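## Task

Take the block of sticky notes off the desk and put it on the counter. Fail conditions: any carton from the desk landing on the floor, or the robot toppling or finishing tilted.

## Robot and tools

ROBOT. LinearBot: a base that can drive, strafe and turn, with a column about 1.7 m high. A carriage rides the column (lift_m) and carries two identical six-joint arms with two-finger grippers. Arm bases sit near 0.57 m + lift_m above the floor; carriage parts hang about 0.15 m lower. A hand reaches 0.78 m from its shoulder but only about 0.38 m below its arm base. The hand is roughly 0.16 m long, 0.1 m wide (0.14 m open); fingertips taper to about 0.005 m thick. Parked arm joints 1-6: 0, 0.05, 0.05, 1.45, 0, 0 (robot then about 0.85 m wide, 0.65 m long). Cameras: carriage_camera (fixed, forward, tilted about 20 degrees down), left_wrist_camera and right_wrist_camera (looking past the fingertips).

FRAMES. All positions in metres. Base frame: origin on the floor below the base centre, x forward, y left, z up. left_hand and right_hand are reported in it, as the point between the finger pads; quat_wxyz gives hand orientation (hand z along the fingers, fingers open along hand y; pointing straight up with joints 1, 5, 6 at 0 gives (1, 0, 0, 0)). base_odometry is relative to the base frame at scene start, counts wheel turns only (slip counts as motion), heading in rad, left positive, -3.142 to 3.142. Hand readings tend to be higher than the real hand, worse at long reach.

move. Arguments: base, joints, speeds, min_time_s, cameras. base holds exactly one key, an offset from where the base last reported itself: translate_m (metres, forward +, -2 to 2), strafe_m (metres, left +, -2 to 2) or rotate_rad (radians, counter-clockwise +, -6.3 to 6.3). joints is one object for both arms, keyed by joint name, each value an absolute target: lift_m 0 to 1 m; left_/right_joint1_rad -2.617 to 3.054 (yaw about vertical, 0 forward, + left); joint2_rad 0 to 3.141 (shoulder: 0 upper arm back and level, 1.57 up, 3.14 forward); joint3_rad 0 to 3.141 (elbow, 0 folded, 3.14 straight); joint4_rad -1.57 to 1.57 (wrist pitch, + lifts fingertips); joint5_rad -1.57 to 1.57 (wrist yaw, + turns fingertips to the RIGHT); joint6_rad -2.094 to 2.094 (roll, + clockwise seen from forearm); left_/right_gripper_m 0 to 0.093 (pad gap in metres). speeds caps top speed for that call only: translate_m and strafe_m 0.02-0.5 m/s, rotate_rad 0.05-1.57 rad/s, lift_m 0.08-0.25 m/s (top is default). min_time_s 0.1-8 s sets the shortest duration of each arm and gripper motion. cameras: list of names, or [] for none; omitted means all. Unknown keys make the call invalid; out-of-range values get it refused. Once a move or wait is refused or stopped, later move, wait and finished_scene calls in that reply are skipped. An action lasts at most 15 s; a base drive times out at 14 s. Joints not named may still be chasing an old target.

wait: seconds 0 to 10, plus cameras; nothing new is commanded. zoom_image: camera and region [x0, y0, x1, y1] in pixels from the top-left, at most 504 by 504, on that camera's latest image. finished_scene: scene = the current scene number; irreversible, and the goal must hold without the robot.

RESULTS. The move line reads done, or the worst status. Statuses: done; off_target (resting short, may keep pushing); contact_stop or time_out (target dropped, holds position); not_followed (a self-collision check withheld the arm; grippers still act); limit_stop_at_motor_heat (resend the target). on_its_own lists uncommanded behaviour; its held at is a target, not a reading. motor_effort is percent of maximum with the peak in brackets; a lift effort that shrinks while lowering means a hand or load is resting on something. Joint torques include arm weight, have fixed offsets, and joints 1-3 wrap past ±28 N m. A hard grip reads up to about 0.005 m narrower than the object (some grippers up to 0.002 m wider); empty and shut reads 0.000-0.003. Grip is light just under the touch reading and full force about 0.005 m lower. Release by commanding well above the reading. The pictures line gives image order.

CAUTIONS. Arms have no contact stop: a blocked arm keeps pressing and snaps to its target once free. Never let the arms strike or squeeze each other, including grippers and fingers; a hard press ends the scene. If both arms are withheld, send one its current readings with joint1 swung away, then the other in a later call. Base contact stops may come late; a blocked base may stay pressed and leaning, so back off about 0.2 m the way you came. Do not reverse under a table edge until the column touches it. A slow drive can shove furniture. The robot tips most easily with a high carriage, stretched or loaded arms, pushing, or abrupt stops; about 1.5 kg per hand with both arms forward can topple it, and only images reveal a lean. A loaded arm sags 7-25 cm per kg. Arms held stretched out heat up, even while you think; MOTOR HOT appears at 75 °C and at 100 °C the arm goes limp for 30-60 s, dropping what it holds, so park arms between steps. Moves of 0.1 m or more can bow about 2 cm off a straight path unless min_time_s is set. The robot keeps its last command while you deliberate. Loose objects may occasionally be nudged. Avoid drops, releasing moving items, slams and hard shoves, and keep every desk carton off the floor.

Each tool is called after "Emit:" by a JSON object that holds its "op" and its "data".

## Session

Emit:
{"op": "move", "data": {}}

Scene clock: 0.00 s.
Joint torques (N m): no reading
base_odometry: x=+0.000 y=+0.000 heading=+0.000
base_status: not commanded
joint_positions: lift_m=+0.300 left_joint1_rad=-0.010 left_joint2_rad=+0.044 left_joint3_rad=+0.048 left_joint4_rad=+1.430 left_joint5_rad=-0.008 left_joint6_rad=-0.004 left_gripper_m=+0.09396 right_joint1_rad=-0.011 right_joint2_rad=+0.047 right_joint3_rad=+0.039 right_joint4_rad=+1.421 right_joint5_rad=-0.003 right_joint6_rad=-0.048 right_gripper_m=+0.09396
joint_status: not commanded
motor_effort: lift_m=+29 drive_wheels=-1
left_hand: x=+0.2675 y=+0.3100 z=+1.2842 quat_wxyz=(+0.998, -0.004, +0.069, -0.007) (m; base frame)
right_hand: x=+0.2731 y=-0.3089 z=+1.2813 quat_wxyz=(+0.996, -0.003, +0.079, -0.029) (m; base frame)
pictures: carriage_camera, left_wrist_camera, right_wrist_camera
Images, in order (width x height): carriage_camera 504x504, left_wrist_camera 504x504, right_wrist_camera 504x504.

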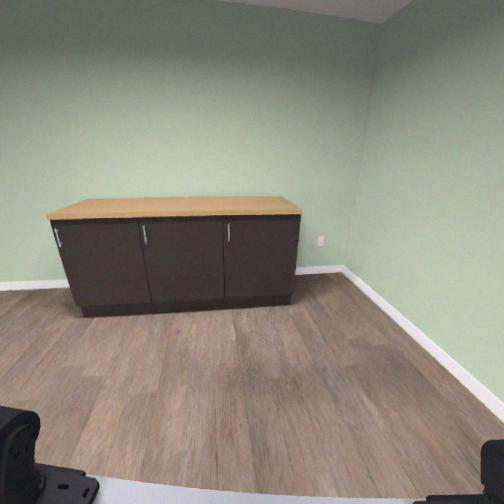

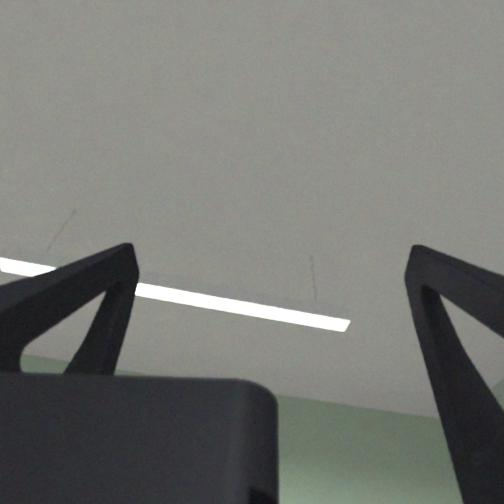

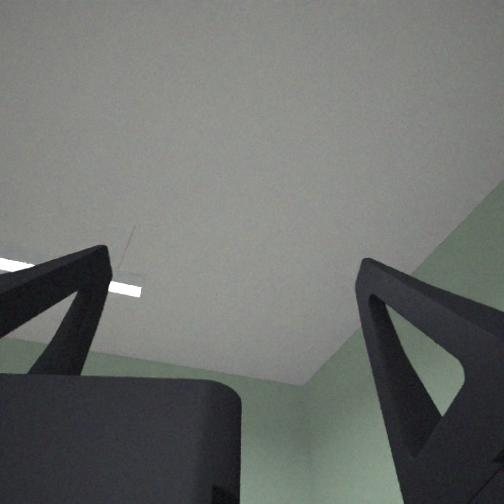

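Emit:
{"op": "move", "data": {"base": {"rotate_rad": 1.4}, "cameras": ["carriage_camera"]}}

Emit:
{"op": "move", "data": {"base": {"rotate_rad": 1.4}, "cameras": ["carriage_camera"]}}

Emit:
{"op": "move", "data": {"base": {"rotate_rad": 1.4}, "cameras": ["carriage_camera"]}}

Scene clock: 9.20 s.
Joint torques (N m): left_arm=[0.57 4.23 5.98 -0.2 -0.1 -0.05] | right_arm=[-0.02 4.26 7.21 -0.03 0.01 -0.11]
move: done
base_odometry: x=+0.000 y=+0.000 heading=+1.399
base_status: done
joint_positions: lift_m=+0.300 left_joint1_rad=-0.010 left_joint2_rad=+0.044 left_joint3_rad=+0.048 left_joint4_rad=+1.430 left_joint5_rad=-0.008 left_joint6_rad=-0.004 left_gripper_m=+0.09397 right_joint1_rad=-0.011 right_joint2_rad=+0.047 right_joint3_rad=+0.039 right_joint4_rad=+1.420 right_joint5_rad=-0.003 right_joint6_rad=-0.048 right_gripper_m=+0.09397
joint_status: not commanded
motor_effort: lift_m=+29(30) drive_wheels=+5(20)
left_hand: x=+0.2675 y=+0.3100 z=+1.2842 quat_wxyz=(+0.998, -0.004, +0.069, -0.007) (m; base frame)
right_hand: x=+0.2734 y=-0.3089 z=+1.2813 quat_wxyz=(+0.996, -0.003, +0.079, -0.029) (m; base frame)
pictures: carriage_camera
Images, in order (width x height): carriage_camera 504x504.

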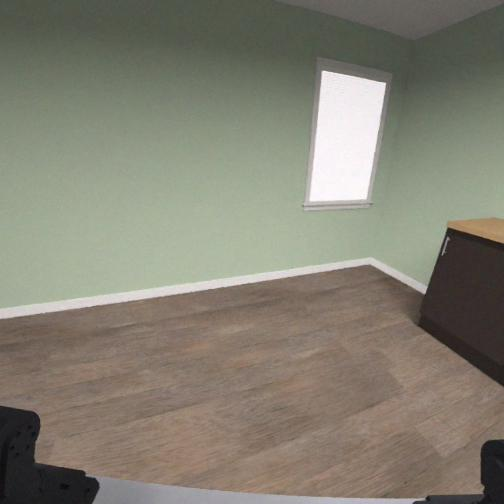

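Scene clock: 12.17 s.
Joint torques (N m): left_arm=[0.66 4.33 5.97 -0.2 -0.12 -0.05] | right_arm=[-0.05 4.21 7.2 -0.05 0.01 -0.11]
move: done
base_odometry: x=+0.000 y=+0.000 heading=+2.799
base_status: done
joint_positions: lift_m=+0.300 left_joint1_rad=-0.010 left_joint2_rad=+0.044 left_joint3_rad=+0.048 left_joint4_rad=+1.429 left_joint5_rad=-0.008 left_joint6_rad=-0.004 left_gripper_m=+0.09397 right_joint1_rad=-0.011 right_joint2_rad=+0.047 right_joint3_rad=+0.039 right_joint4_rad=+1.419 right_joint5_rad=-0.003 right_joint6_rad=-0.048 right_gripper_m=+0.09397
joint_status: not commanded
motor_effort: lift_m=+30(30) drive_wheels=+6(14)
left_hand: x=+0.2676 y=+0.3100 z=+1.2841 quat_wxyz=(+0.998, -0.004, +0.069, -0.007) (m; base frame)
right_hand: x=+0.2735 y=-0.3089 z=+1.2813 quat_wxyz=(+0.996, -0.003, +0.080, -0.029) (m; base frame)
pictures: carriage_camera
Images, in order (width x height): carriage_camera 504x504.

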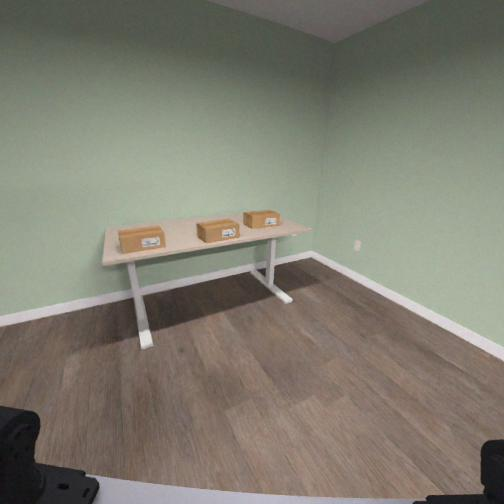

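Scene clock: 15.13 s.
Joint torques (N m): left_arm=[0.55 4.33 6.01 -0.19 -0.11 -0.05] | right_arm=[-0.01 4.26 7.19 -0.03 0 -0.12]
move: done
base_odometry: x=+0.000 y=+0.000 heading=-2.085
base_status: done
joint_positions: lift_m=+0.300 left_joint1_rad=-0.010 left_joint2_rad=+0.044 left_joint3_rad=+0.048 left_joint4_rad=+1.429 left_joint5_rad=-0.008 left_joint6_rad=-0.004 left_gripper_m=+0.09398 right_joint1_rad=-0.011 right_joint2_rad=+0.047 right_joint3_rad=+0.039 right_joint4_rad=+1.419 right_joint5_rad=-0.003 right_joint6_rad=-0.048 right_gripper_m=+0.09398
joint_status: not commanded
motor_effort: lift_m=+30(30) drive_wheels=+6(13)
left_hand: x=+0.2676 y=+0.3100 z=+1.2841 quat_wxyz=(+0.998, -0.004, +0.069, -0.007) (m; base frame)
right_hand: x=+0.2736 y=-0.3089 z=+1.2813 quat_wxyz=(+0.996, -0.003, +0.080, -0.029) (m; base frame)
pictures: carriage_camera
Images, in order (width x height): carriage_camera 504x504.

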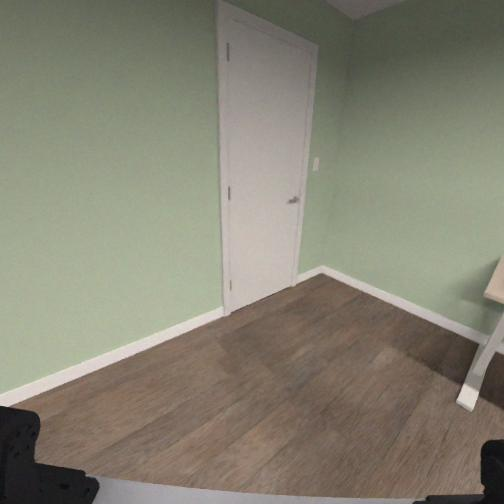

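Emit:
{"op": "move", "data": {"base": {"rotate_rad": -1.218}, "joints": {"lift_m": 0.7}, "cameras": ["carriage_camera"]}}

Emit:
{"op": "zoom_image", "data": {"camera": "carriage_camera", "region": [110, 180, 370, 360]}}

Scene clock: 30.97 s.
Joint torques (N m): left_arm=[0.55 4.29 5.94 -0.19 -0.1 -0.05] | right_arm=[-0.01 4.23 7.2 -0.05 0.01 -0.12]
move: done
base_odometry: x=+0.000 y=+0.000 heading=+2.981
base_status: done
joint_positions: lift_m=+0.700 left_joint1_rad=-0.010 left_joint2_rad=+0.044 left_joint3_rad=+0.048 left_joint4_rad=+1.429 left_joint5_rad=-0.008 left_joint6_rad=-0.004 left_gripper_m=+0.09398 right_joint1_rad=-0.011 right_joint2_rad=+0.047 right_joint3_rad=+0.039 right_joint4_rad=+1.419 right_joint5_rad=-0.003 right_joint6_rad=-0.048 right_gripper_m=+0.09398
joint_status: all done
motor_effort: lift_m=+31(37) drive_wheels=+8(19)
left_hand: x=+0.2677 y=+0.3100 z=+1.6840 quat_wxyz=(+0.998, -0.004, +0.069, -0.007) (m; base frame)
right_hand: x=+0.2736 y=-0.3089 z=+1.6811 quat_wxyz=(+0.996, -0.003, +0.080, -0.029) (m; base frame)
pictures: carriage_camera
Images, in order (width x height): carriage_camera 504x504.

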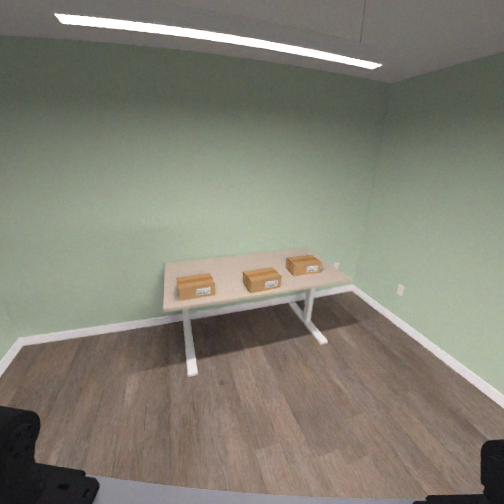

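Scaled by 1.938 from the camera's 504x504 image, which has a finer 720x720 frame.

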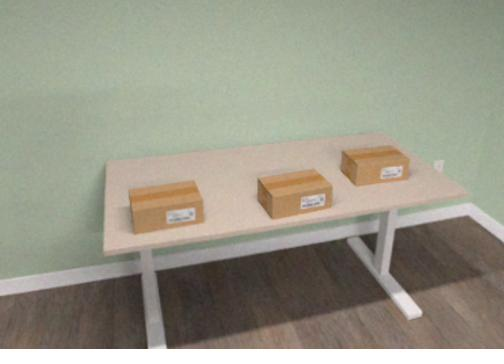

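Emit:
{"op": "move", "data": {"base": {"rotate_rad": 0.295}, "cameras": []}}

Emit:
{"op": "move", "data": {"base": {"translate_m": 0.7}, "joints": {"lift_m": 0.9}, "cameras": ["carriage_camera"]}}

Emit:
{"op": "zoom_image", "data": {"camera": "carriage_camera", "region": [0, 150, 504, 504]}}

Scene clock: 60.57 s.
Joint torques (N m): left_arm=[0.57 4.34 5.96 -0.19 -0.11 -0.05] | right_arm=[-0.01 4.23 7.2 -0.03 0.02 -0.12]
move: done
base_odometry: x=+0.000 y=+0.000 heading=-3.008
base_status: done
joint_positions: lift_m=+0.700 left_joint1_rad=-0.010 left_joint2_rad=+0.044 left_joint3_rad=+0.048 left_joint4_rad=+1.428 left_joint5_rad=-0.008 left_joint6_rad=-0.004 left_gripper_m=+0.09398 right_joint1_rad=-0.011 right_joint2_rad=+0.047 right_joint3_rad=+0.039 right_joint4_rad=+1.419 right_joint5_rad=-0.003 right_joint6_rad=-0.048 right_gripper_m=+0.09398
joint_status: not commanded
motor_effort: lift_m=+31(31) drive_wheels=-14(16)
left_hand: x=+0.2678 y=+0.3100 z=+1.6840 quat_wxyz=(+0.998, -0.004, +0.069, -0.007) (m; base frame)
right_hand: x=+0.2736 y=-0.3089 z=+1.6811 quat_wxyz=(+0.996, -0.003, +0.080, -0.029) (m; base frame)
pictures: none
No camera images: "cameras" was empty.

Scene clock: 64.30 s.
Joint torques (N m): left_arm=[0.58 4.31 6.05 -0.21 -0.11 -0.05] | right_arm=[-0.03 4.3 7.23 0 -0.01 -0.12]
move: done
base_odometry: x=-0.694 y=-0.092 heading=-3.009
base_status: done
joint_positions: lift_m=+0.900 left_joint1_rad=-0.010 left_joint2_rad=+0.044 left_joint3_rad=+0.048 left_joint4_rad=+1.428 left_joint5_rad=-0.008 left_joint6_rad=-0.004 left_gripper_m=+0.09398 right_joint1_rad=-0.011 right_joint2_rad=+0.047 right_joint3_rad=+0.039 right_joint4_rad=+1.417 right_joint5_rad=-0.003 right_joint6_rad=-0.048 right_gripper_m=+0.09398
joint_status: all done
motor_effort: lift_m=+31(38) drive_wheels=-10(22)
left_hand: x=+0.2679 y=+0.3100 z=+1.8840 quat_wxyz=(+0.998, -0.004, +0.069, -0.007) (m; base frame)
right_hand: x=+0.2741 y=-0.3090 z=+1.8811 quat_wxyz=(+0.996, -0.003, +0.081, -0.029) (m; base frame)
pictures: carriage_camera
Images, in order (width x height): carriage_camera 504x504.

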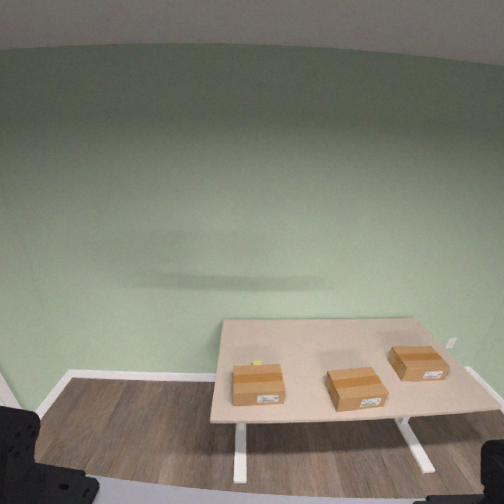

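Scaled by 1.000.

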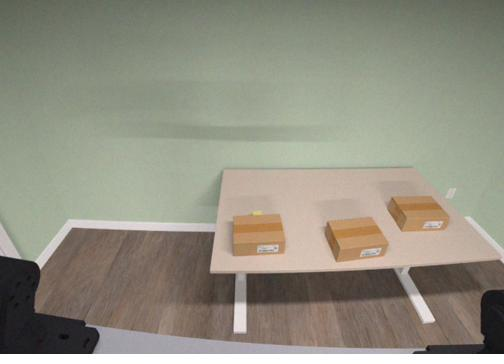

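Emit:
{"op": "move", "data": {"joints": {"left_joint1_rad": 0, "left_joint2_rad": 1.57, "left_joint3_rad": 1.57, "left_joint4_rad": -1.5, "left_joint5_rad": 0, "left_joint6_rad": 0}, "min_time_s": 3}}

Emit:
{"op": "move", "data": {"joints": {"left_joint2_rad": 1.97, "left_joint3_rad": 1.57, "left_joint4_rad": -1.17}, "min_time_s": 2}}

Emit:
{"op": "move", "data": {"joints": {"left_joint2_rad": 1.97, "left_joint3_rad": 1.97, "left_joint4_rad": -1.57}, "min_time_s": 2}}

Scene clock: 106.23 s.
Joint torques (N m): left_arm=[1.13 -6.2 9.1 0.56 -0.04 -0.01] | right_arm=[-0.05 4.22 7.2 -0.01 0.01 -0.11]
move: done
base_odometry: x=-0.694 y=-0.092 heading=-3.009
base_status: not commanded
joint_positions: lift_m=+0.900 left_joint1_rad=-0.007 left_joint2_rad=+1.557 left_joint3_rad=+1.548 left_joint4_rad=-1.484 left_joint5_rad=-0.007 left_joint6_rad=-0.004 left_gripper_m=+0.09398 right_joint1_rad=-0.011 right_joint2_rad=+0.047 right_joint3_rad=+0.039 right_joint4_rad=+1.417 right_joint5_rad=-0.003 right_joint6_rad=-0.048 right_gripper_m=+0.09398
joint_status: all done
motor_effort: lift_m=+31(31) drive_wheels=-10(12)
left_hand: x=+0.5137 y=+0.3083 z=+1.6444 quat_wxyz=(+0.039, +0.001, +0.999, +0.003) (m; base frame)
right_hand: x=+0.2741 y=-0.3090 z=+1.8811 quat_wxyz=(+0.996, -0.003, +0.081, -0.029) (m; base frame)
pictures: carriage_camera, left_wrist_camera, right_wrist_camera
Images, in order (width x height): carriage_camera 504x504, left_wrist_camera 504x504, right_wrist_camera 504x504.

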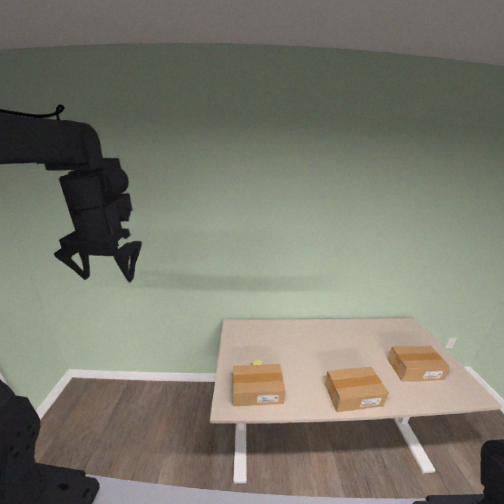

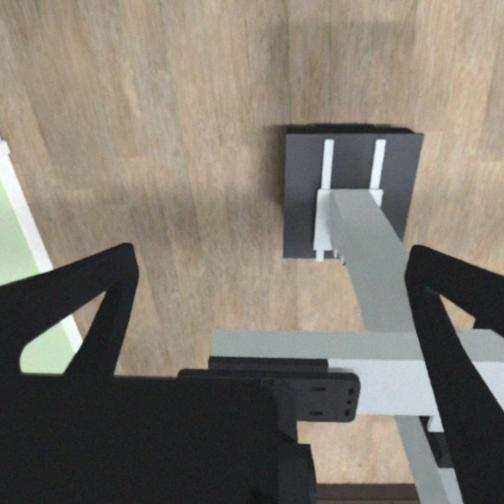

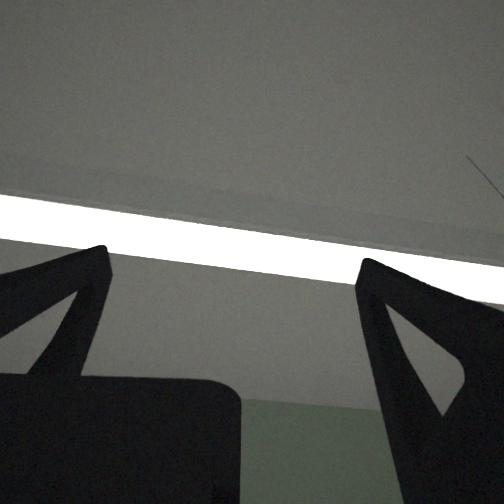

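Scene clock: 108.53 s.
Joint torques (N m): left_arm=[1.11 -10.13 9.05 0.68 -0.02 -0.01] | right_arm=[-0.08 4.23 7.2 0 0.01 -0.13]
move: done
base_odometry: x=-0.694 y=-0.092 heading=-3.009
base_status: not commanded
joint_positions: lift_m=+0.900 left_joint1_rad=-0.007 left_joint2_rad=+1.953 left_joint3_rad=+1.548 left_joint4_rad=-1.182 left_joint5_rad=-0.007 left_joint6_rad=-0.004 left_gripper_m=+0.09398 right_joint1_rad=-0.011 right_joint2_rad=+0.047 right_joint3_rad=+0.039 right_joint4_rad=+1.417 right_joint5_rad=-0.003 right_joint6_rad=-0.048 right_gripper_m=+0.09398
joint_status: all done
motor_effort: lift_m=+31(31) drive_wheels=-9(11)
left_hand: x=+0.5959 y=+0.3077 z=+1.5256 quat_wxyz=(-0.008, +0.002, +1.000, +0.004) (m; base frame)
right_hand: x=+0.2741 y=-0.3090 z=+1.8811 quat_wxyz=(+0.996, -0.003, +0.081, -0.029) (m; base frame)
pictures: carriage_camera, left_wrist_camera, right_wrist_camera
Images, in order (width x height): carriage_camera 504x504, left_wrist_camera 504x504, right_wrist_camera 504x504.

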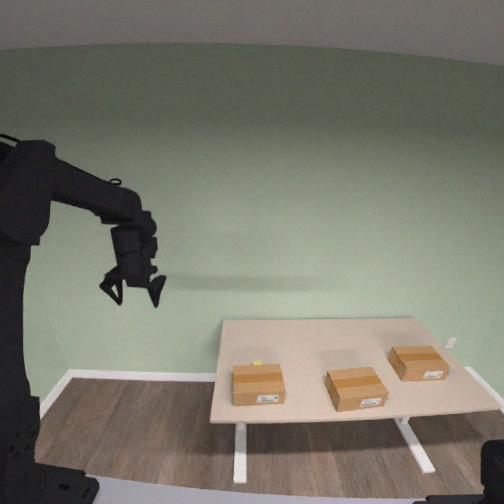

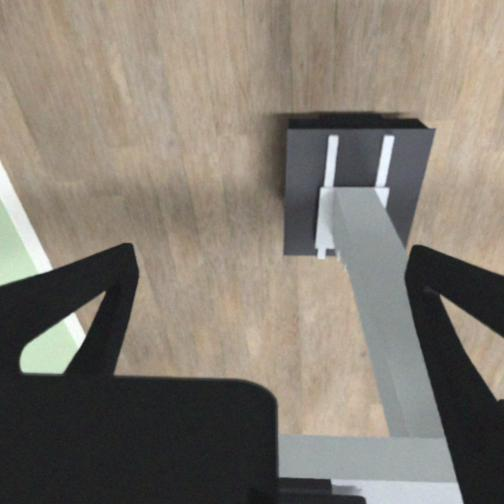

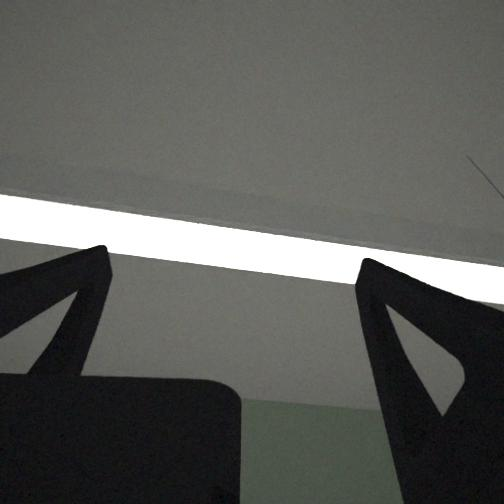

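Scene clock: 110.83 s.
Joint torques (N m): left_arm=[1.13 -9.92 8.85 0.44 -0.03 -0.01] | right_arm=[-0.02 4.25 7.23 0 0.01 -0.12]
move: done
base_odometry: x=-0.694 y=-0.092 heading=-3.009
base_status: not commanded
joint_positions: lift_m=+0.900 left_joint1_rad=-0.007 left_joint2_rad=+1.953 left_joint3_rad=+1.948 left_joint4_rad=-1.554 left_joint5_rad=-0.007 left_joint6_rad=-0.004 left_gripper_m=+0.09398 right_joint1_rad=-0.011 right_joint2_rad=+0.047 right_joint3_rad=+0.039 right_joint4_rad=+1.417 right_joint5_rad=-0.003 right_joint6_rad=-0.048 right_gripper_m=+0.09398
joint_status: all done
motor_effort: lift_m=+31(31) drive_wheels=-11(11)
left_hand: x=+0.5994 y=+0.3077 z=+1.6260 quat_wxyz=(+0.006, +0.002, +1.000, +0.004) (m; base frame)
right_hand: x=+0.2741 y=-0.3090 z=+1.8811 quat_wxyz=(+0.996, -0.003, +0.081, -0.029) (m; base frame)
pictures: carriage_camera, left_wrist_camera, right_wrist_camera
Images, in order (width x height): carriage_camera 504x504, left_wrist_camera 504x504, right_wrist_camera 504x504.

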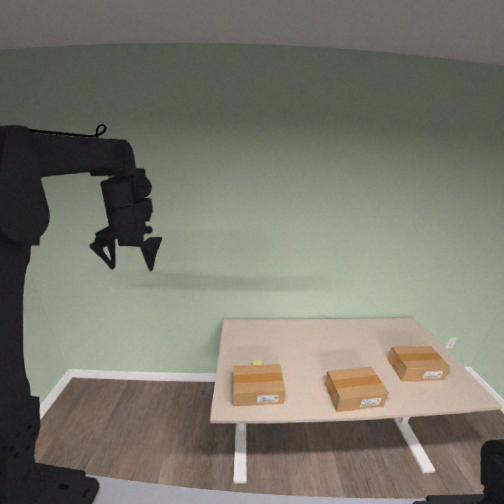

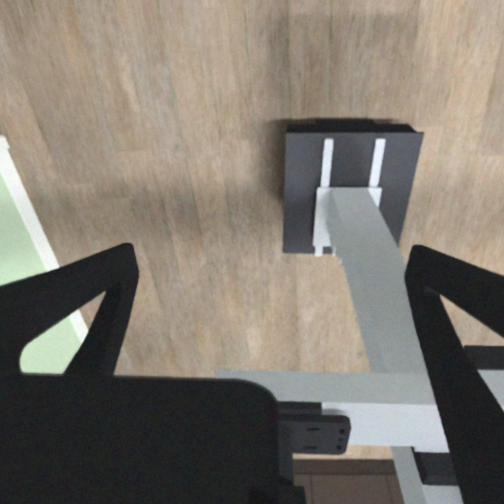

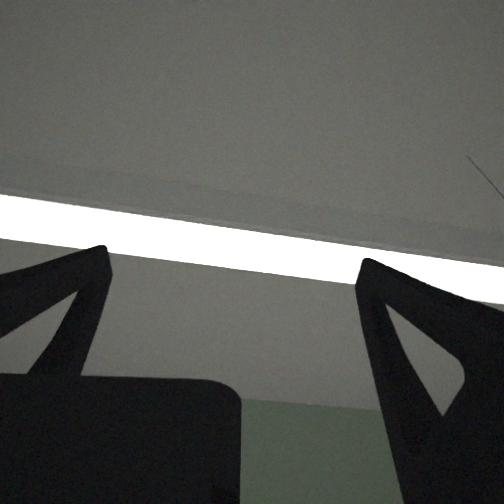

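Emit:
{"op": "move", "data": {"base": {"rotate_rad": 0.025}, "joints": {"left_joint2_rad": 2.4, "left_joint3_rad": 1.9, "left_joint4_rad": -1.07, "lift_m": 0.5}, "min_time_s": 2, "cameras": []}}

Emit:
{"op": "move", "data": {"base": {"strafe_m": -0.34}, "cameras": ["carriage_camera", "left_wrist_camera"]}}

Emit:
{"op": "move", "data": {"base": {"translate_m": 0.38}, "speeds": {"translate_m": 0.25}, "cameras": ["carriage_camera", "left_wrist_camera"]}}

Scene clock: 180.63 s.
Joint torques (N m): left_arm=[0.58 -14.79 6.05 0.68 -0.08 -0.01] | right_arm=[0.01 4.22 7.2 -0.01 0.01 -0.11]
move: done
base_odometry: x=-0.694 y=-0.091 heading=-2.986
base_status: done
joint_positions: lift_m=+0.500 left_joint1_rad=+0.003 left_joint2_rad=+2.391 left_joint3_rad=+1.906 left_joint4_rad=-1.082 left_joint5_rad=-0.005 left_joint6_rad=-0.004 left_gripper_m=+0.09398 right_joint1_rad=-0.011 right_joint2_rad=+0.047 right_joint3_rad=+0.039 right_joint4_rad=+1.417 right_joint5_rad=-0.003 right_joint6_rad=-0.048 right_gripper_m=+0.09398
joint_status: all done
motor_effort: lift_m=+28(29) drive_wheels=-12(14)
left_hand: x=+0.6916 y=+0.3111 z=+1.0415 quat_wxyz=(+0.002, -0.003, +1.000, +0.002) (m; base frame)
right_hand: x=+0.2740 y=-0.3090 z=+1.4814 quat_wxyz=(+0.996, -0.003, +0.081, -0.029) (m; base frame)
pictures: none
No camera images: "cameras" was empty.

Scene clock: 183.27 s.
Joint torques (N m): left_arm=[0.61 -14.9 6.09 0.7 -0.09 0] | right_arm=[-0.09 4.23 7.17 -0.01 0.01 -0.12]
move: done
base_odometry: x=-0.747 y=+0.244 heading=-2.985
base_status: done
joint_positions: lift_m=+0.500 left_joint1_rad=-0.003 left_joint2_rad=+2.391 left_joint3_rad=+1.906 left_joint4_rad=-1.079 left_joint5_rad=-0.003 left_joint6_rad=-0.004 left_gripper_m=+0.09398 right_joint1_rad=-0.010 right_joint2_rad=+0.047 right_joint3_rad=+0.039 right_joint4_rad=+1.418 right_joint5_rad=-0.003 right_joint6_rad=-0.048 right_gripper_m=+0.09398
joint_status: not commanded
motor_effort: lift_m=+28(28) drive_wheels=-4(12)
left_hand: x=+0.6924 y=+0.3083 z=+1.0415 quat_wxyz=(+0.004, +0.000, +1.000, +0.002) (m; base frame)
right_hand: x=+0.2738 y=-0.3089 z=+1.4814 quat_wxyz=(+0.996, -0.003, +0.080, -0.029) (m; base frame)
pictures: carriage_camera, left_wrist_camera
Images, in order (width x height): carriage_camera 504x504, left_wrist_camera 504x504.

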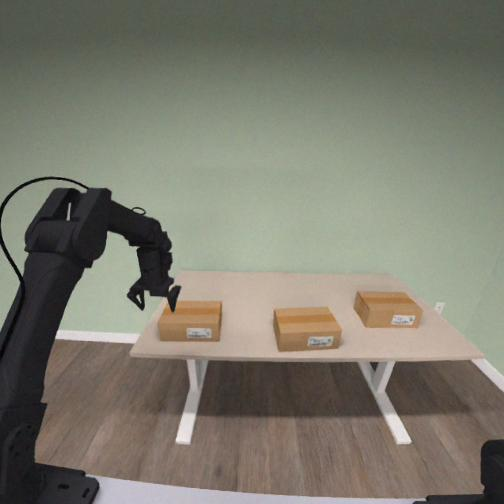

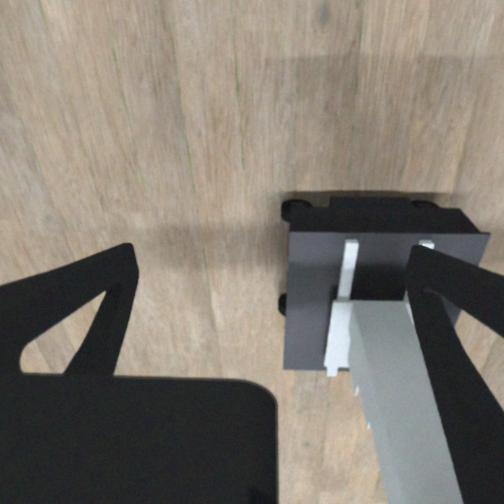

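Scene clock: 186.07 s.
Joint torques (N m): left_arm=[0.8 -14.78 6.13 0.64 -0.08 -0.01] | right_arm=[-0.05 4.26 7.19 -0.01 0 -0.12]
move: done
base_odometry: x=-1.123 y=+0.186 heading=-2.986
base_status: done
joint_positions: lift_m=+0.500 left_joint1_rad=-0.003 left_joint2_rad=+2.391 left_joint3_rad=+1.906 left_joint4_rad=-1.075 left_joint5_rad=-0.003 left_joint6_rad=-0.004 left_gripper_m=+0.09398 right_joint1_rad=-0.010 right_joint2_rad=+0.047 right_joint3_rad=+0.039 right_joint4_rad=+1.418 right_joint5_rad=-0.003 right_joint6_rad=-0.048 right_gripper_m=+0.09398
joint_status: not commanded
motor_effort: lift_m=+28(28) drive_wheels=-8(14)
left_hand: x=+0.6933 y=+0.3083 z=+1.0415 quat_wxyz=(+0.006, +0.000, +1.000, +0.002) (m; base frame)
right_hand: x=+0.2738 y=-0.3089 z=+1.4814 quat_wxyz=(+0.996, -0.003, +0.080, -0.029) (m; base frame)
pictures: carriage_camera, left_wrist_camera
Images, in order (width x height): carriage_camera 504x504, left_wrist_camera 504x504.

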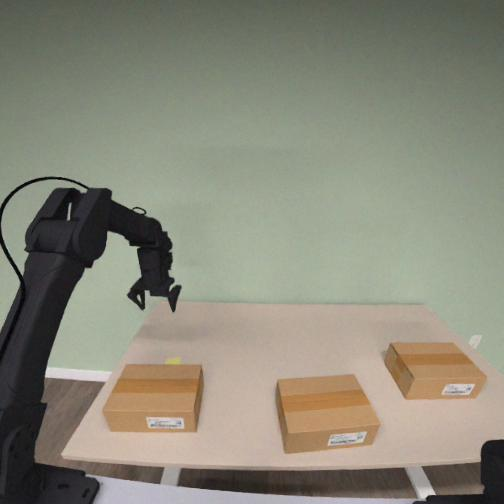

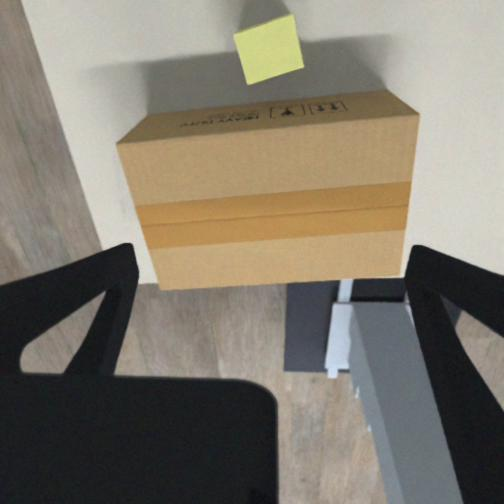

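Emit:
{"op": "move", "data": {"base": {"translate_m": 0.05}, "joints": {"lift_m": 0.4}, "speeds": {"translate_m": 0.15}, "cameras": ["carriage_camera", "left_wrist_camera"]}}

Scene clock: 208.40 s.
Joint torques (N m): left_arm=[0.91 -15.12 6.08 0.62 -0.09 -0.01] | right_arm=[-0.1 4.27 7.2 0 0.01 -0.13]
move: done
base_odometry: x=-1.172 y=+0.178 heading=-2.987
base_status: done
joint_positions: lift_m=+0.400 left_joint1_rad=-0.002 left_joint2_rad=+2.394 left_joint3_rad=+1.906 left_joint4_rad=-1.073 left_joint5_rad=-0.003 left_joint6_rad=-0.004 left_gripper_m=+0.09398 right_joint1_rad=-0.010 right_joint2_rad=+0.047 right_joint3_rad=+0.039 right_joint4_rad=+1.417 right_joint5_rad=-0.003 right_joint6_rad=-0.048 right_gripper_m=+0.09398
joint_status: all done
motor_effort: lift_m=+28(29) drive_wheels=-9(13)
left_hand: x=+0.6936 y=+0.3084 z=+0.9402 quat_wxyz=(+0.006, -0.001, +1.000, +0.002) (m; base frame)
right_hand: x=+0.2740 y=-0.3089 z=+1.3814 quat_wxyz=(+0.996, -0.003, +0.081, -0.029) (m; base frame)
pictures: carriage_camera, left_wrist_camera
Images, in order (width x height): carriage_camera 504x504, left_wrist_camera 504x504.

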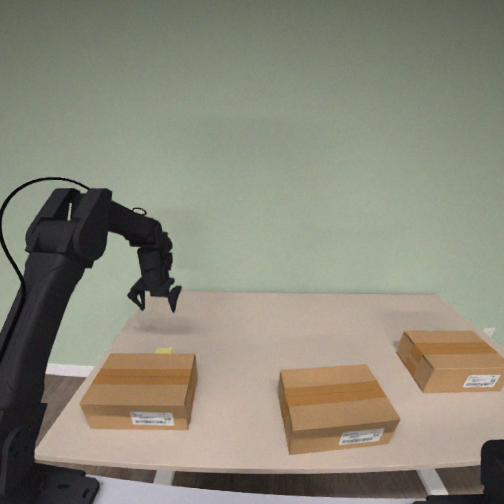

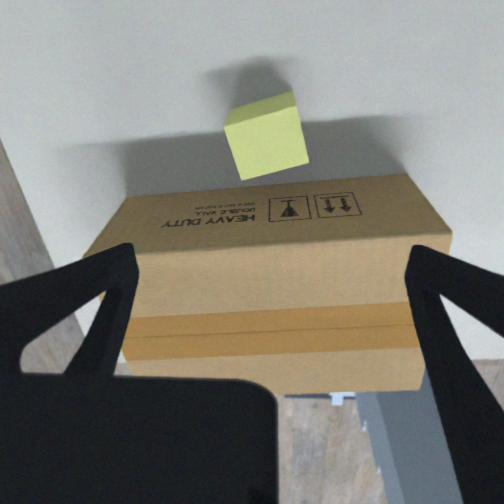

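Emit:
{"op": "move", "data": {"base": {"translate_m": -0.015}, "joints": {"lift_m": 0.32, "left_joint6_rad": -0.25}, "speeds": {"translate_m": 0.15}, "cameras": ["carriage_camera", "left_wrist_camera"]}}

Scene clock: 236.10 s.
Joint torques (N m): left_arm=[0.75 -15.19 6.19 0.58 -0.11 -0.13] | right_arm=[-0.06 4.27 7.16 -0.02 0.01 -0.12]
move: done
base_odometry: x=-1.158 y=+0.181 heading=-2.987
base_status: done
joint_positions: lift_m=+0.320 left_joint1_rad=-0.002 left_joint2_rad=+2.394 left_joint3_rad=+1.906 left_joint4_rad=-1.069 left_joint5_rad=-0.003 left_joint6_rad=-0.240 left_gripper_m=+0.09398 right_joint1_rad=-0.010 right_joint2_rad=+0.046 right_joint3_rad=+0.039 right_joint4_rad=+1.419 right_joint5_rad=-0.003 right_joint6_rad=-0.048 right_gripper_m=+0.09398
joint_status: all done
motor_effort: lift_m=+27(28) drive_wheels=+2(15)
left_hand: x=+0.6945 y=+0.3084 z=+0.8600 quat_wxyz=(+0.007, -0.118, +0.993, +0.001) (m; base frame)
right_hand: x=+0.2735 y=-0.3089 z=+1.3015 quat_wxyz=(+0.996, -0.003, +0.080, -0.029) (m; base frame)
pictures: carriage_camera, left_wrist_camera
Images, in order (width x height): carriage_camera 504x504, left_wrist_camera 504x504.

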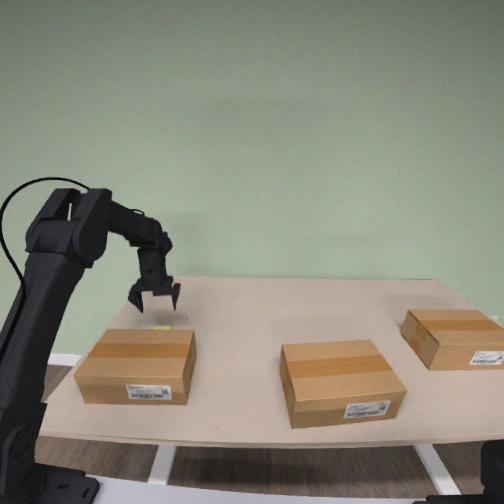

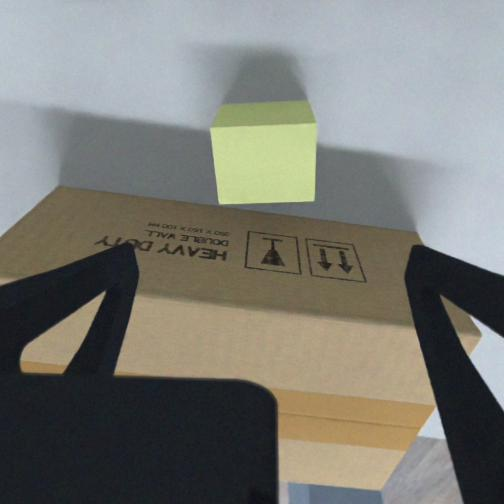

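Emit:
{"op": "move", "data": {"joints": {"lift_m": 0.25}, "speeds": {"lift_m": 0.1}, "cameras": ["carriage_camera", "left_wrist_camera"]}}

Scene clock: 245.47 s.
Joint torques (N m): left_arm=[0.79 -15.17 6.06 0.58 -0.11 -0.14] | right_arm=[-0.08 4.3 7.19 -0.03 0.01 -0.12]
move: done
base_odometry: x=-1.158 y=+0.181 heading=-2.987
base_status: not commanded
joint_positions: lift_m=+0.250 left_joint1_rad=-0.002 left_joint2_rad=+2.395 left_joint3_rad=+1.906 left_joint4_rad=-1.069 left_joint5_rad=-0.003 left_joint6_rad=-0.241 left_gripper_m=+0.09398 right_joint1_rad=-0.010 right_joint2_rad=+0.046 right_joint3_rad=+0.039 right_joint4_rad=+1.419 right_joint5_rad=-0.003 right_joint6_rad=-0.048 right_gripper_m=+0.09398
joint_status: all done
motor_effort: lift_m=+28(29) drive_wheels=+1(5)
left_hand: x=+0.6944 y=+0.3086 z=+0.7896 quat_wxyz=(+0.007, -0.119, +0.993, +0.001) (m; base frame)
right_hand: x=+0.2735 y=-0.3089 z=+1.2314 quat_wxyz=(+0.996, -0.003, +0.080, -0.029) (m; base frame)
pictures: carriage_camera, left_wrist_camera
Images, in order (width x height): carriage_camera 504x504, left_wrist_camera 504x504.

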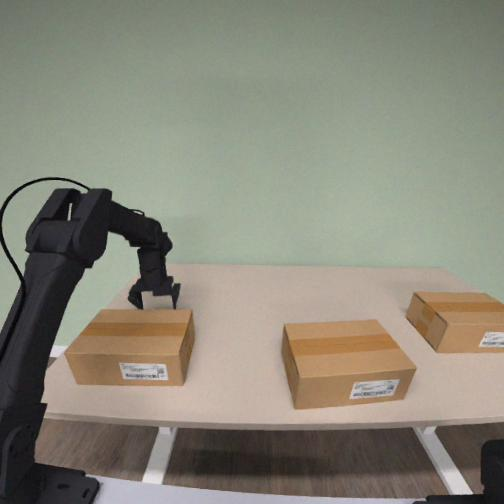

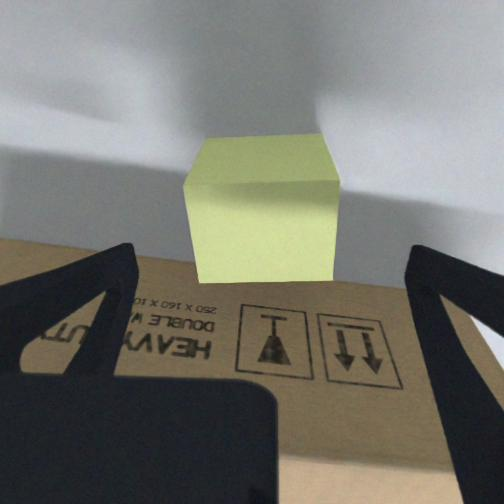

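Emit:
{"op": "move", "data": {"joints": {"lift_m": 0.225}, "speeds": {"lift_m": 0.08}, "cameras": ["left_wrist_camera", "carriage_camera"]}}

Emit:
{"op": "zoom_image", "data": {"camera": "carriage_camera", "region": [60, 240, 240, 400]}}

Scene clock: 254.30 s.
Joint torques (N m): left_arm=[0.62 -15.34 6.11 0.61 -0.11 -0.13] | right_arm=[-0.03 4.29 7.19 -0.04 0 -0.12]
move: done
base_odometry: x=-1.158 y=+0.181 heading=-2.987
base_status: not commanded
joint_positions: lift_m=+0.225 left_joint1_rad=-0.002 left_joint2_rad=+2.396 left_joint3_rad=+1.906 left_joint4_rad=-1.068 left_joint5_rad=-0.003 left_joint6_rad=-0.242 left_gripper_m=+0.09398 right_joint1_rad=-0.010 right_joint2_rad=+0.046 right_joint3_rad=+0.039 right_joint4_rad=+1.419 right_joint5_rad=-0.003 right_joint6_rad=-0.048 right_gripper_m=+0.09398
joint_status: all done
motor_effort: lift_m=+28(28) drive_wheels=+2(5)
left_hand: x=+0.6943 y=+0.3086 z=+0.7641 quat_wxyz=(+0.007, -0.120, +0.993, +0.001) (m; base frame)
right_hand: x=+0.2735 y=-0.3089 z=+1.2064 quat_wxyz=(+0.996, -0.003, +0.080, -0.029) (m; base frame)
pictures: carriage_camera, left_wrist_camera
Images, in order (width x height): carriage_camera 504x504, left_wrist_camera 504x504.

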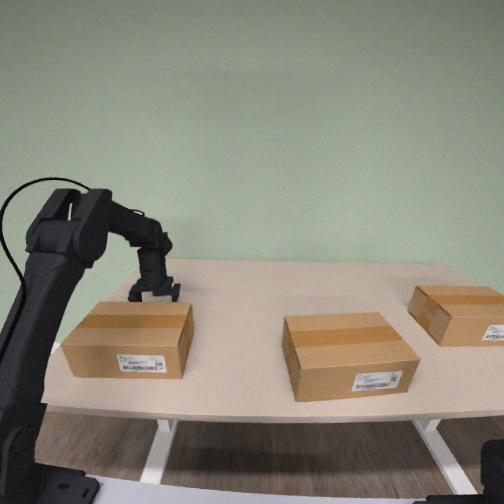

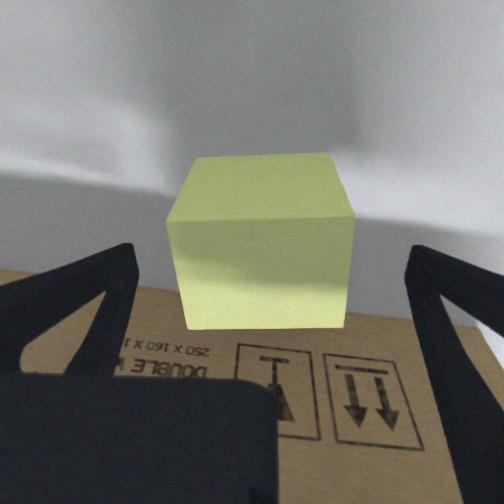

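Scaled by 2.800 from the camera's 504x504 image, which has a finer 720x720 frame.

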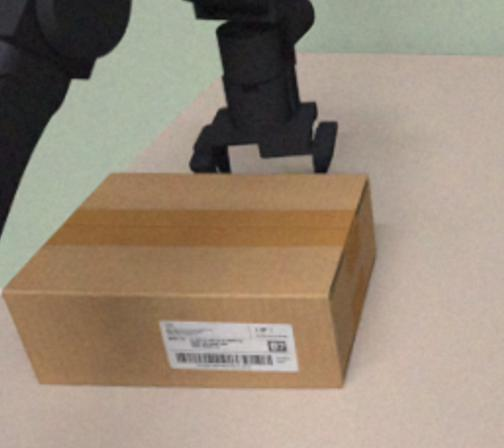

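Emit:
{"op": "move", "data": {"joints": {"left_gripper_m": 0.042}, "min_time_s": 2, "cameras": ["left_wrist_camera"]}}

Scene clock: 263.00 s.
Joint torques (N m): left_arm=[0.79 -15.36 6.05 0.57 -0.11 -0.14] | right_arm=[-0.06 4.27 7.19 -0.03 0 -0.11]
move: off_target
base_odometry: x=-1.158 y=+0.181 heading=-2.987
base_status: not commanded
joint_positions: lift_m=+0.225 left_joint1_rad=-0.002 left_joint2_rad=+2.396 left_joint3_rad=+1.906 left_joint4_rad=-1.068 left_joint5_rad=-0.003 left_joint6_rad=-0.242 left_gripper_m=+0.05083 right_joint1_rad=-0.010 right_joint2_rad=+0.046 right_joint3_rad=+0.039 right_joint4_rad=+1.419 right_joint5_rad=-0.003 right_joint6_rad=-0.048 right_gripper_m=+0.09398
joint_status: left_gripper_m off_target (ended at +0.05085, target +0.04200)
motor_effort: lift_m=+28(28) drive_wheels=-1(3)
left_hand: x=+0.6943 y=+0.3086 z=+0.7641 quat_wxyz=(+0.007, -0.120, +0.993, +0.001) (m; base frame)
right_hand: x=+0.2735 y=-0.3089 z=+1.2064 quat_wxyz=(+0.996, -0.003, +0.080, -0.029) (m; base frame)
pictures: left_wrist_camera
Images, in order (width x height): left_wrist_camera 504x504.

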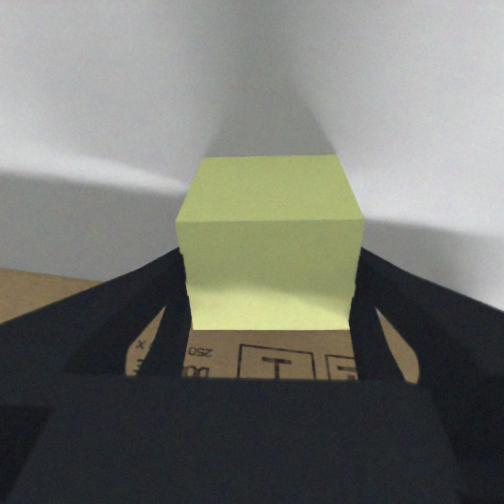

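Emit:
{"op": "move", "data": {"joints": {"lift_m": 0.45, "left_gripper_m": 0.045}, "cameras": ["left_wrist_camera", "carriage_camera"]}}

Scene clock: 268.90 s.
Joint torques (N m): left_arm=[0.83 -15.92 6.32 0.55 -0.11 -0.15] | right_arm=[-0.1 4.23 7.2 -0.04 0 -0.12]
move: off_target
base_odometry: x=-1.158 y=+0.181 heading=-2.987
base_status: not commanded
joint_positions: lift_m=+0.450 left_joint1_rad=-0.002 left_joint2_rad=+2.399 left_joint3_rad=+1.905 left_joint4_rad=-1.068 left_joint5_rad=-0.003 left_joint6_rad=-0.242 left_gripper_m=+0.05083 right_joint1_rad=-0.010 right_joint2_rad=+0.046 right_joint3_rad=+0.039 right_joint4_rad=+1.419 right_joint5_rad=-0.003 right_joint6_rad=-0.048 right_gripper_m=+0.09398
joint_status: left_gripper_m off_target (ended at +0.05083, target +0.04500); the others done
motor_effort: lift_m=+31(38) drive_wheels=+2(6)
left_hand: x=+0.6934 y=+0.3086 z=+0.9869 quat_wxyz=(+0.004, -0.120, +0.993, +0.001) (m; base frame)
right_hand: x=+0.2735 y=-0.3089 z=+1.4311 quat_wxyz=(+0.996, -0.003, +0.080, -0.029) (m; base frame)
pictures: carriage_camera, left_wrist_camera
Images, in order (width x height): carriage_camera 504x504, left_wrist_camera 504x504.

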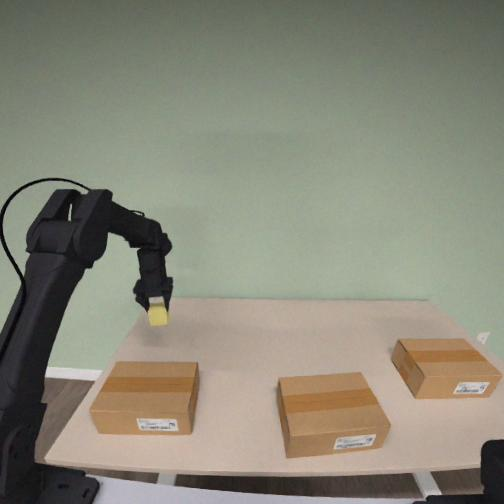

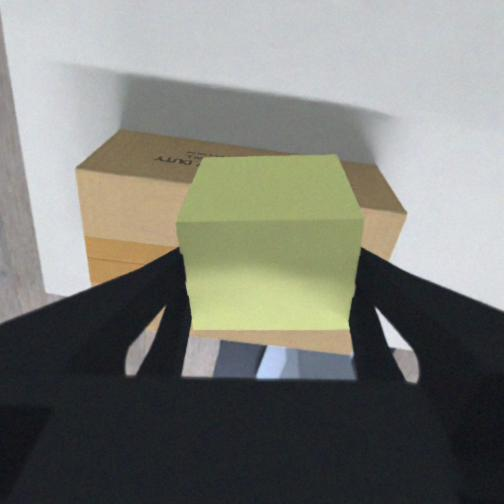

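Emit:
{"op": "move", "data": {"base": {"translate_m": -0.6}, "cameras": []}}

Emit:
{"op": "move", "data": {"base": {"rotate_rad": 3.142}, "joints": {"lift_m": 0.6}, "cameras": ["carriage_camera"]}}

Emit:
{"op": "move", "data": {"base": {"translate_m": 1.0}, "cameras": ["carriage_camera", "left_wrist_camera"]}}

Scene clock: 284.97 s.
Joint torques (N m): left_arm=[0.72 -15.66 6.23 0.55 -0.11 -0.12] | right_arm=[-0.09 4.34 7.24 -0.06 0.01 -0.11]
move: done
base_odometry: x=-0.565 y=+0.273 heading=-2.987
base_status: done
joint_positions: lift_m=+0.450 left_joint1_rad=-0.002 left_joint2_rad=+2.399 left_joint3_rad=+1.905 left_joint4_rad=-1.068 left_joint5_rad=-0.003 left_joint6_rad=-0.242 left_gripper_m=+0.05083 right_joint1_rad=-0.010 right_joint2_rad=+0.046 right_joint3_rad=+0.039 right_joint4_rad=+1.421 right_joint5_rad=-0.003 right_joint6_rad=-0.048 right_gripper_m=+0.09398
joint_status: not commanded
motor_effort: lift_m=+31(31) drive_wheels=-1(18)
left_hand: x=+0.6934 y=+0.3087 z=+0.9869 quat_wxyz=(+0.004, -0.120, +0.993, +0.001) (m; base frame)
right_hand: x=+0.2730 y=-0.3089 z=+1.4312 quat_wxyz=(+0.996, -0.003, +0.078, -0.029) (m; base frame)
pictures: none
No camera images: "cameras" was empty.

Scene clock: 289.23 s.
Joint torques (N m): left_arm=[0.55 -15.87 6.27 0.5 -0.09 -0.14] | right_arm=[-0.1 4.27 7.19 -0.02 0 -0.12]
move: done
base_odometry: x=-0.565 y=+0.273 heading=+0.154
base_status: done
joint_positions: lift_m=+0.600 left_joint1_rad=+0.003 left_joint2_rad=+2.401 left_joint3_rad=+1.905 left_joint4_rad=-1.063 left_joint5_rad=-0.004 left_joint6_rad=-0.242 left_gripper_m=+0.05078 right_joint1_rad=-0.010 right_joint2_rad=+0.046 right_joint3_rad=+0.039 right_joint4_rad=+1.418 right_joint5_rad=-0.003 right_joint6_rad=-0.048 right_gripper_m=+0.09400
joint_status: all done
motor_effort: lift_m=+31(38) drive_wheels=+7(19)
left_hand: x=+0.6946 y=+0.3112 z=+1.1364 quat_wxyz=(+0.006, -0.122, +0.992, +0.001) (m; base frame)
right_hand: x=+0.2736 y=-0.3089 z=+1.5811 quat_wxyz=(+0.996, -0.003, +0.080, -0.029) (m; base frame)
pictures: carriage_camera
Images, in order (width x height): carriage_camera 504x504.

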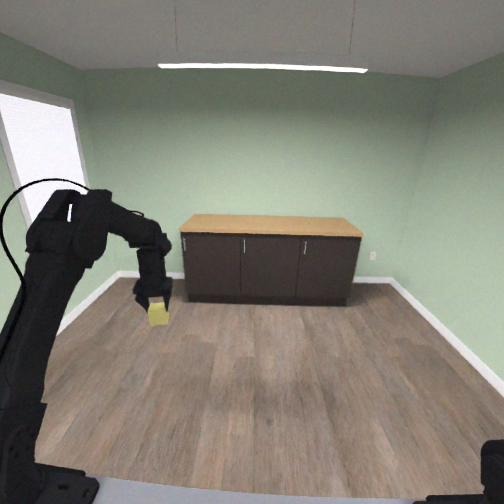

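Scene clock: 293.53 s.
Joint torques (N m): left_arm=[0.43 -15.83 6.22 0.55 -0.1 -0.14] | right_arm=[-0.01 4.29 7.17 0 0.02 -0.11]
move: done
base_odometry: x=+0.423 y=+0.429 heading=+0.156
base_status: done
joint_positions: lift_m=+0.600 left_joint1_rad=+0.003 left_joint2_rad=+2.401 left_joint3_rad=+1.905 left_joint4_rad=-1.066 left_joint5_rad=-0.004 left_joint6_rad=-0.242 left_gripper_m=+0.05078 right_joint1_rad=-0.010 right_joint2_rad=+0.046 right_joint3_rad=+0.039 right_joint4_rad=+1.417 right_joint5_rad=-0.003 right_joint6_rad=-0.048 right_gripper_m=+0.09400
joint_status: not commanded
motor_effort: lift_m=+31(31) drive_wheels=-11(23)
left_hand: x=+0.6938 y=+0.3108 z=+1.1364 quat_wxyz=(+0.005, -0.122, +0.993, +0.001) (m; base frame)
right_hand: x=+0.2739 y=-0.3089 z=+1.5811 quat_wxyz=(+0.996, -0.003, +0.080, -0.029) (m; base frame)
pictures: carriage_camera, left_wrist_camera
Images, in order (width x height): carriage_camera 504x504, left_wrist_camera 504x504.

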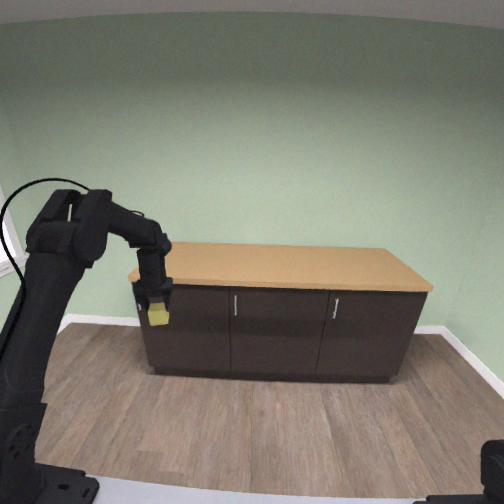

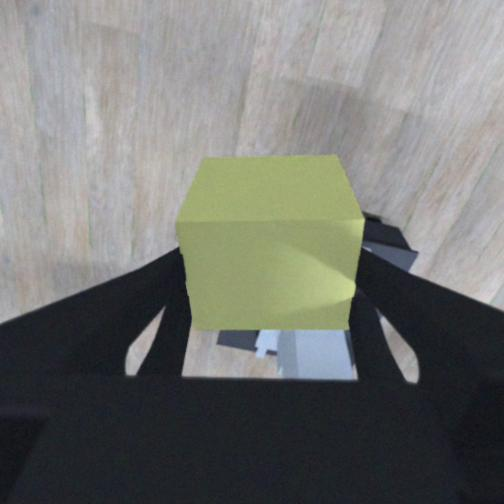

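Emit:
{"op": "move", "data": {"base": {"translate_m": 0.76}, "joints": {"lift_m": 0.5}, "speeds": {"translate_m": 0.3}, "cameras": ["carriage_camera", "left_wrist_camera"]}}

Scene clock: 314.30 s.
Joint torques (N m): left_arm=[0.4 -15.73 6.26 0.56 -0.09 -0.14] | right_arm=[-0.1 4.27 7.16 -0.03 -0.01 -0.12]
move: done
base_odometry: x=+1.173 y=+0.548 heading=+0.157
base_status: done
joint_positions: lift_m=+0.500 left_joint1_rad=+0.002 left_joint2_rad=+2.402 left_joint3_rad=+1.905 left_joint4_rad=-1.069 left_joint5_rad=-0.003 left_joint6_rad=-0.242 left_gripper_m=+0.05078 right_joint1_rad=-0.010 right_joint2_rad=+0.046 right_joint3_rad=+0.039 right_joint4_rad=+1.418 right_joint5_rad=-0.003 right_joint6_rad=-0.048 right_gripper_m=+0.09400
joint_status: all done
motor_effort: lift_m=+28(29) drive_wheels=-10(19)
left_hand: x=+0.6927 y=+0.3106 z=+1.0362 quat_wxyz=(+0.002, -0.122, +0.993, +0.001) (m; base frame)
right_hand: x=+0.2736 y=-0.3089 z=+1.4814 quat_wxyz=(+0.996, -0.003, +0.080, -0.029) (m; base frame)
pictures: carriage_camera, left_wrist_camera
Images, in order (width x height): carriage_camera 504x504, left_wrist_camera 504x504.

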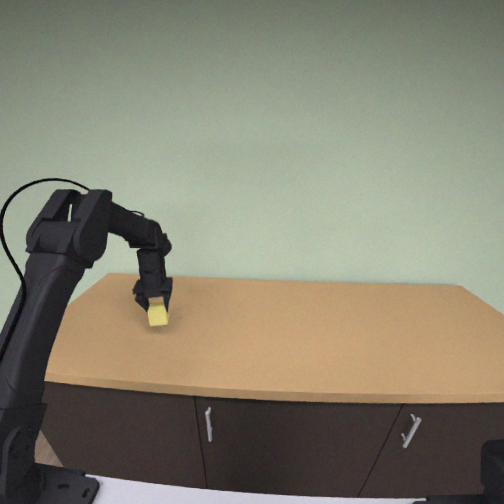

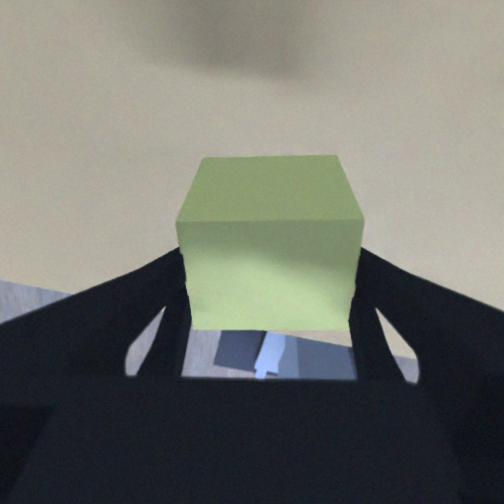

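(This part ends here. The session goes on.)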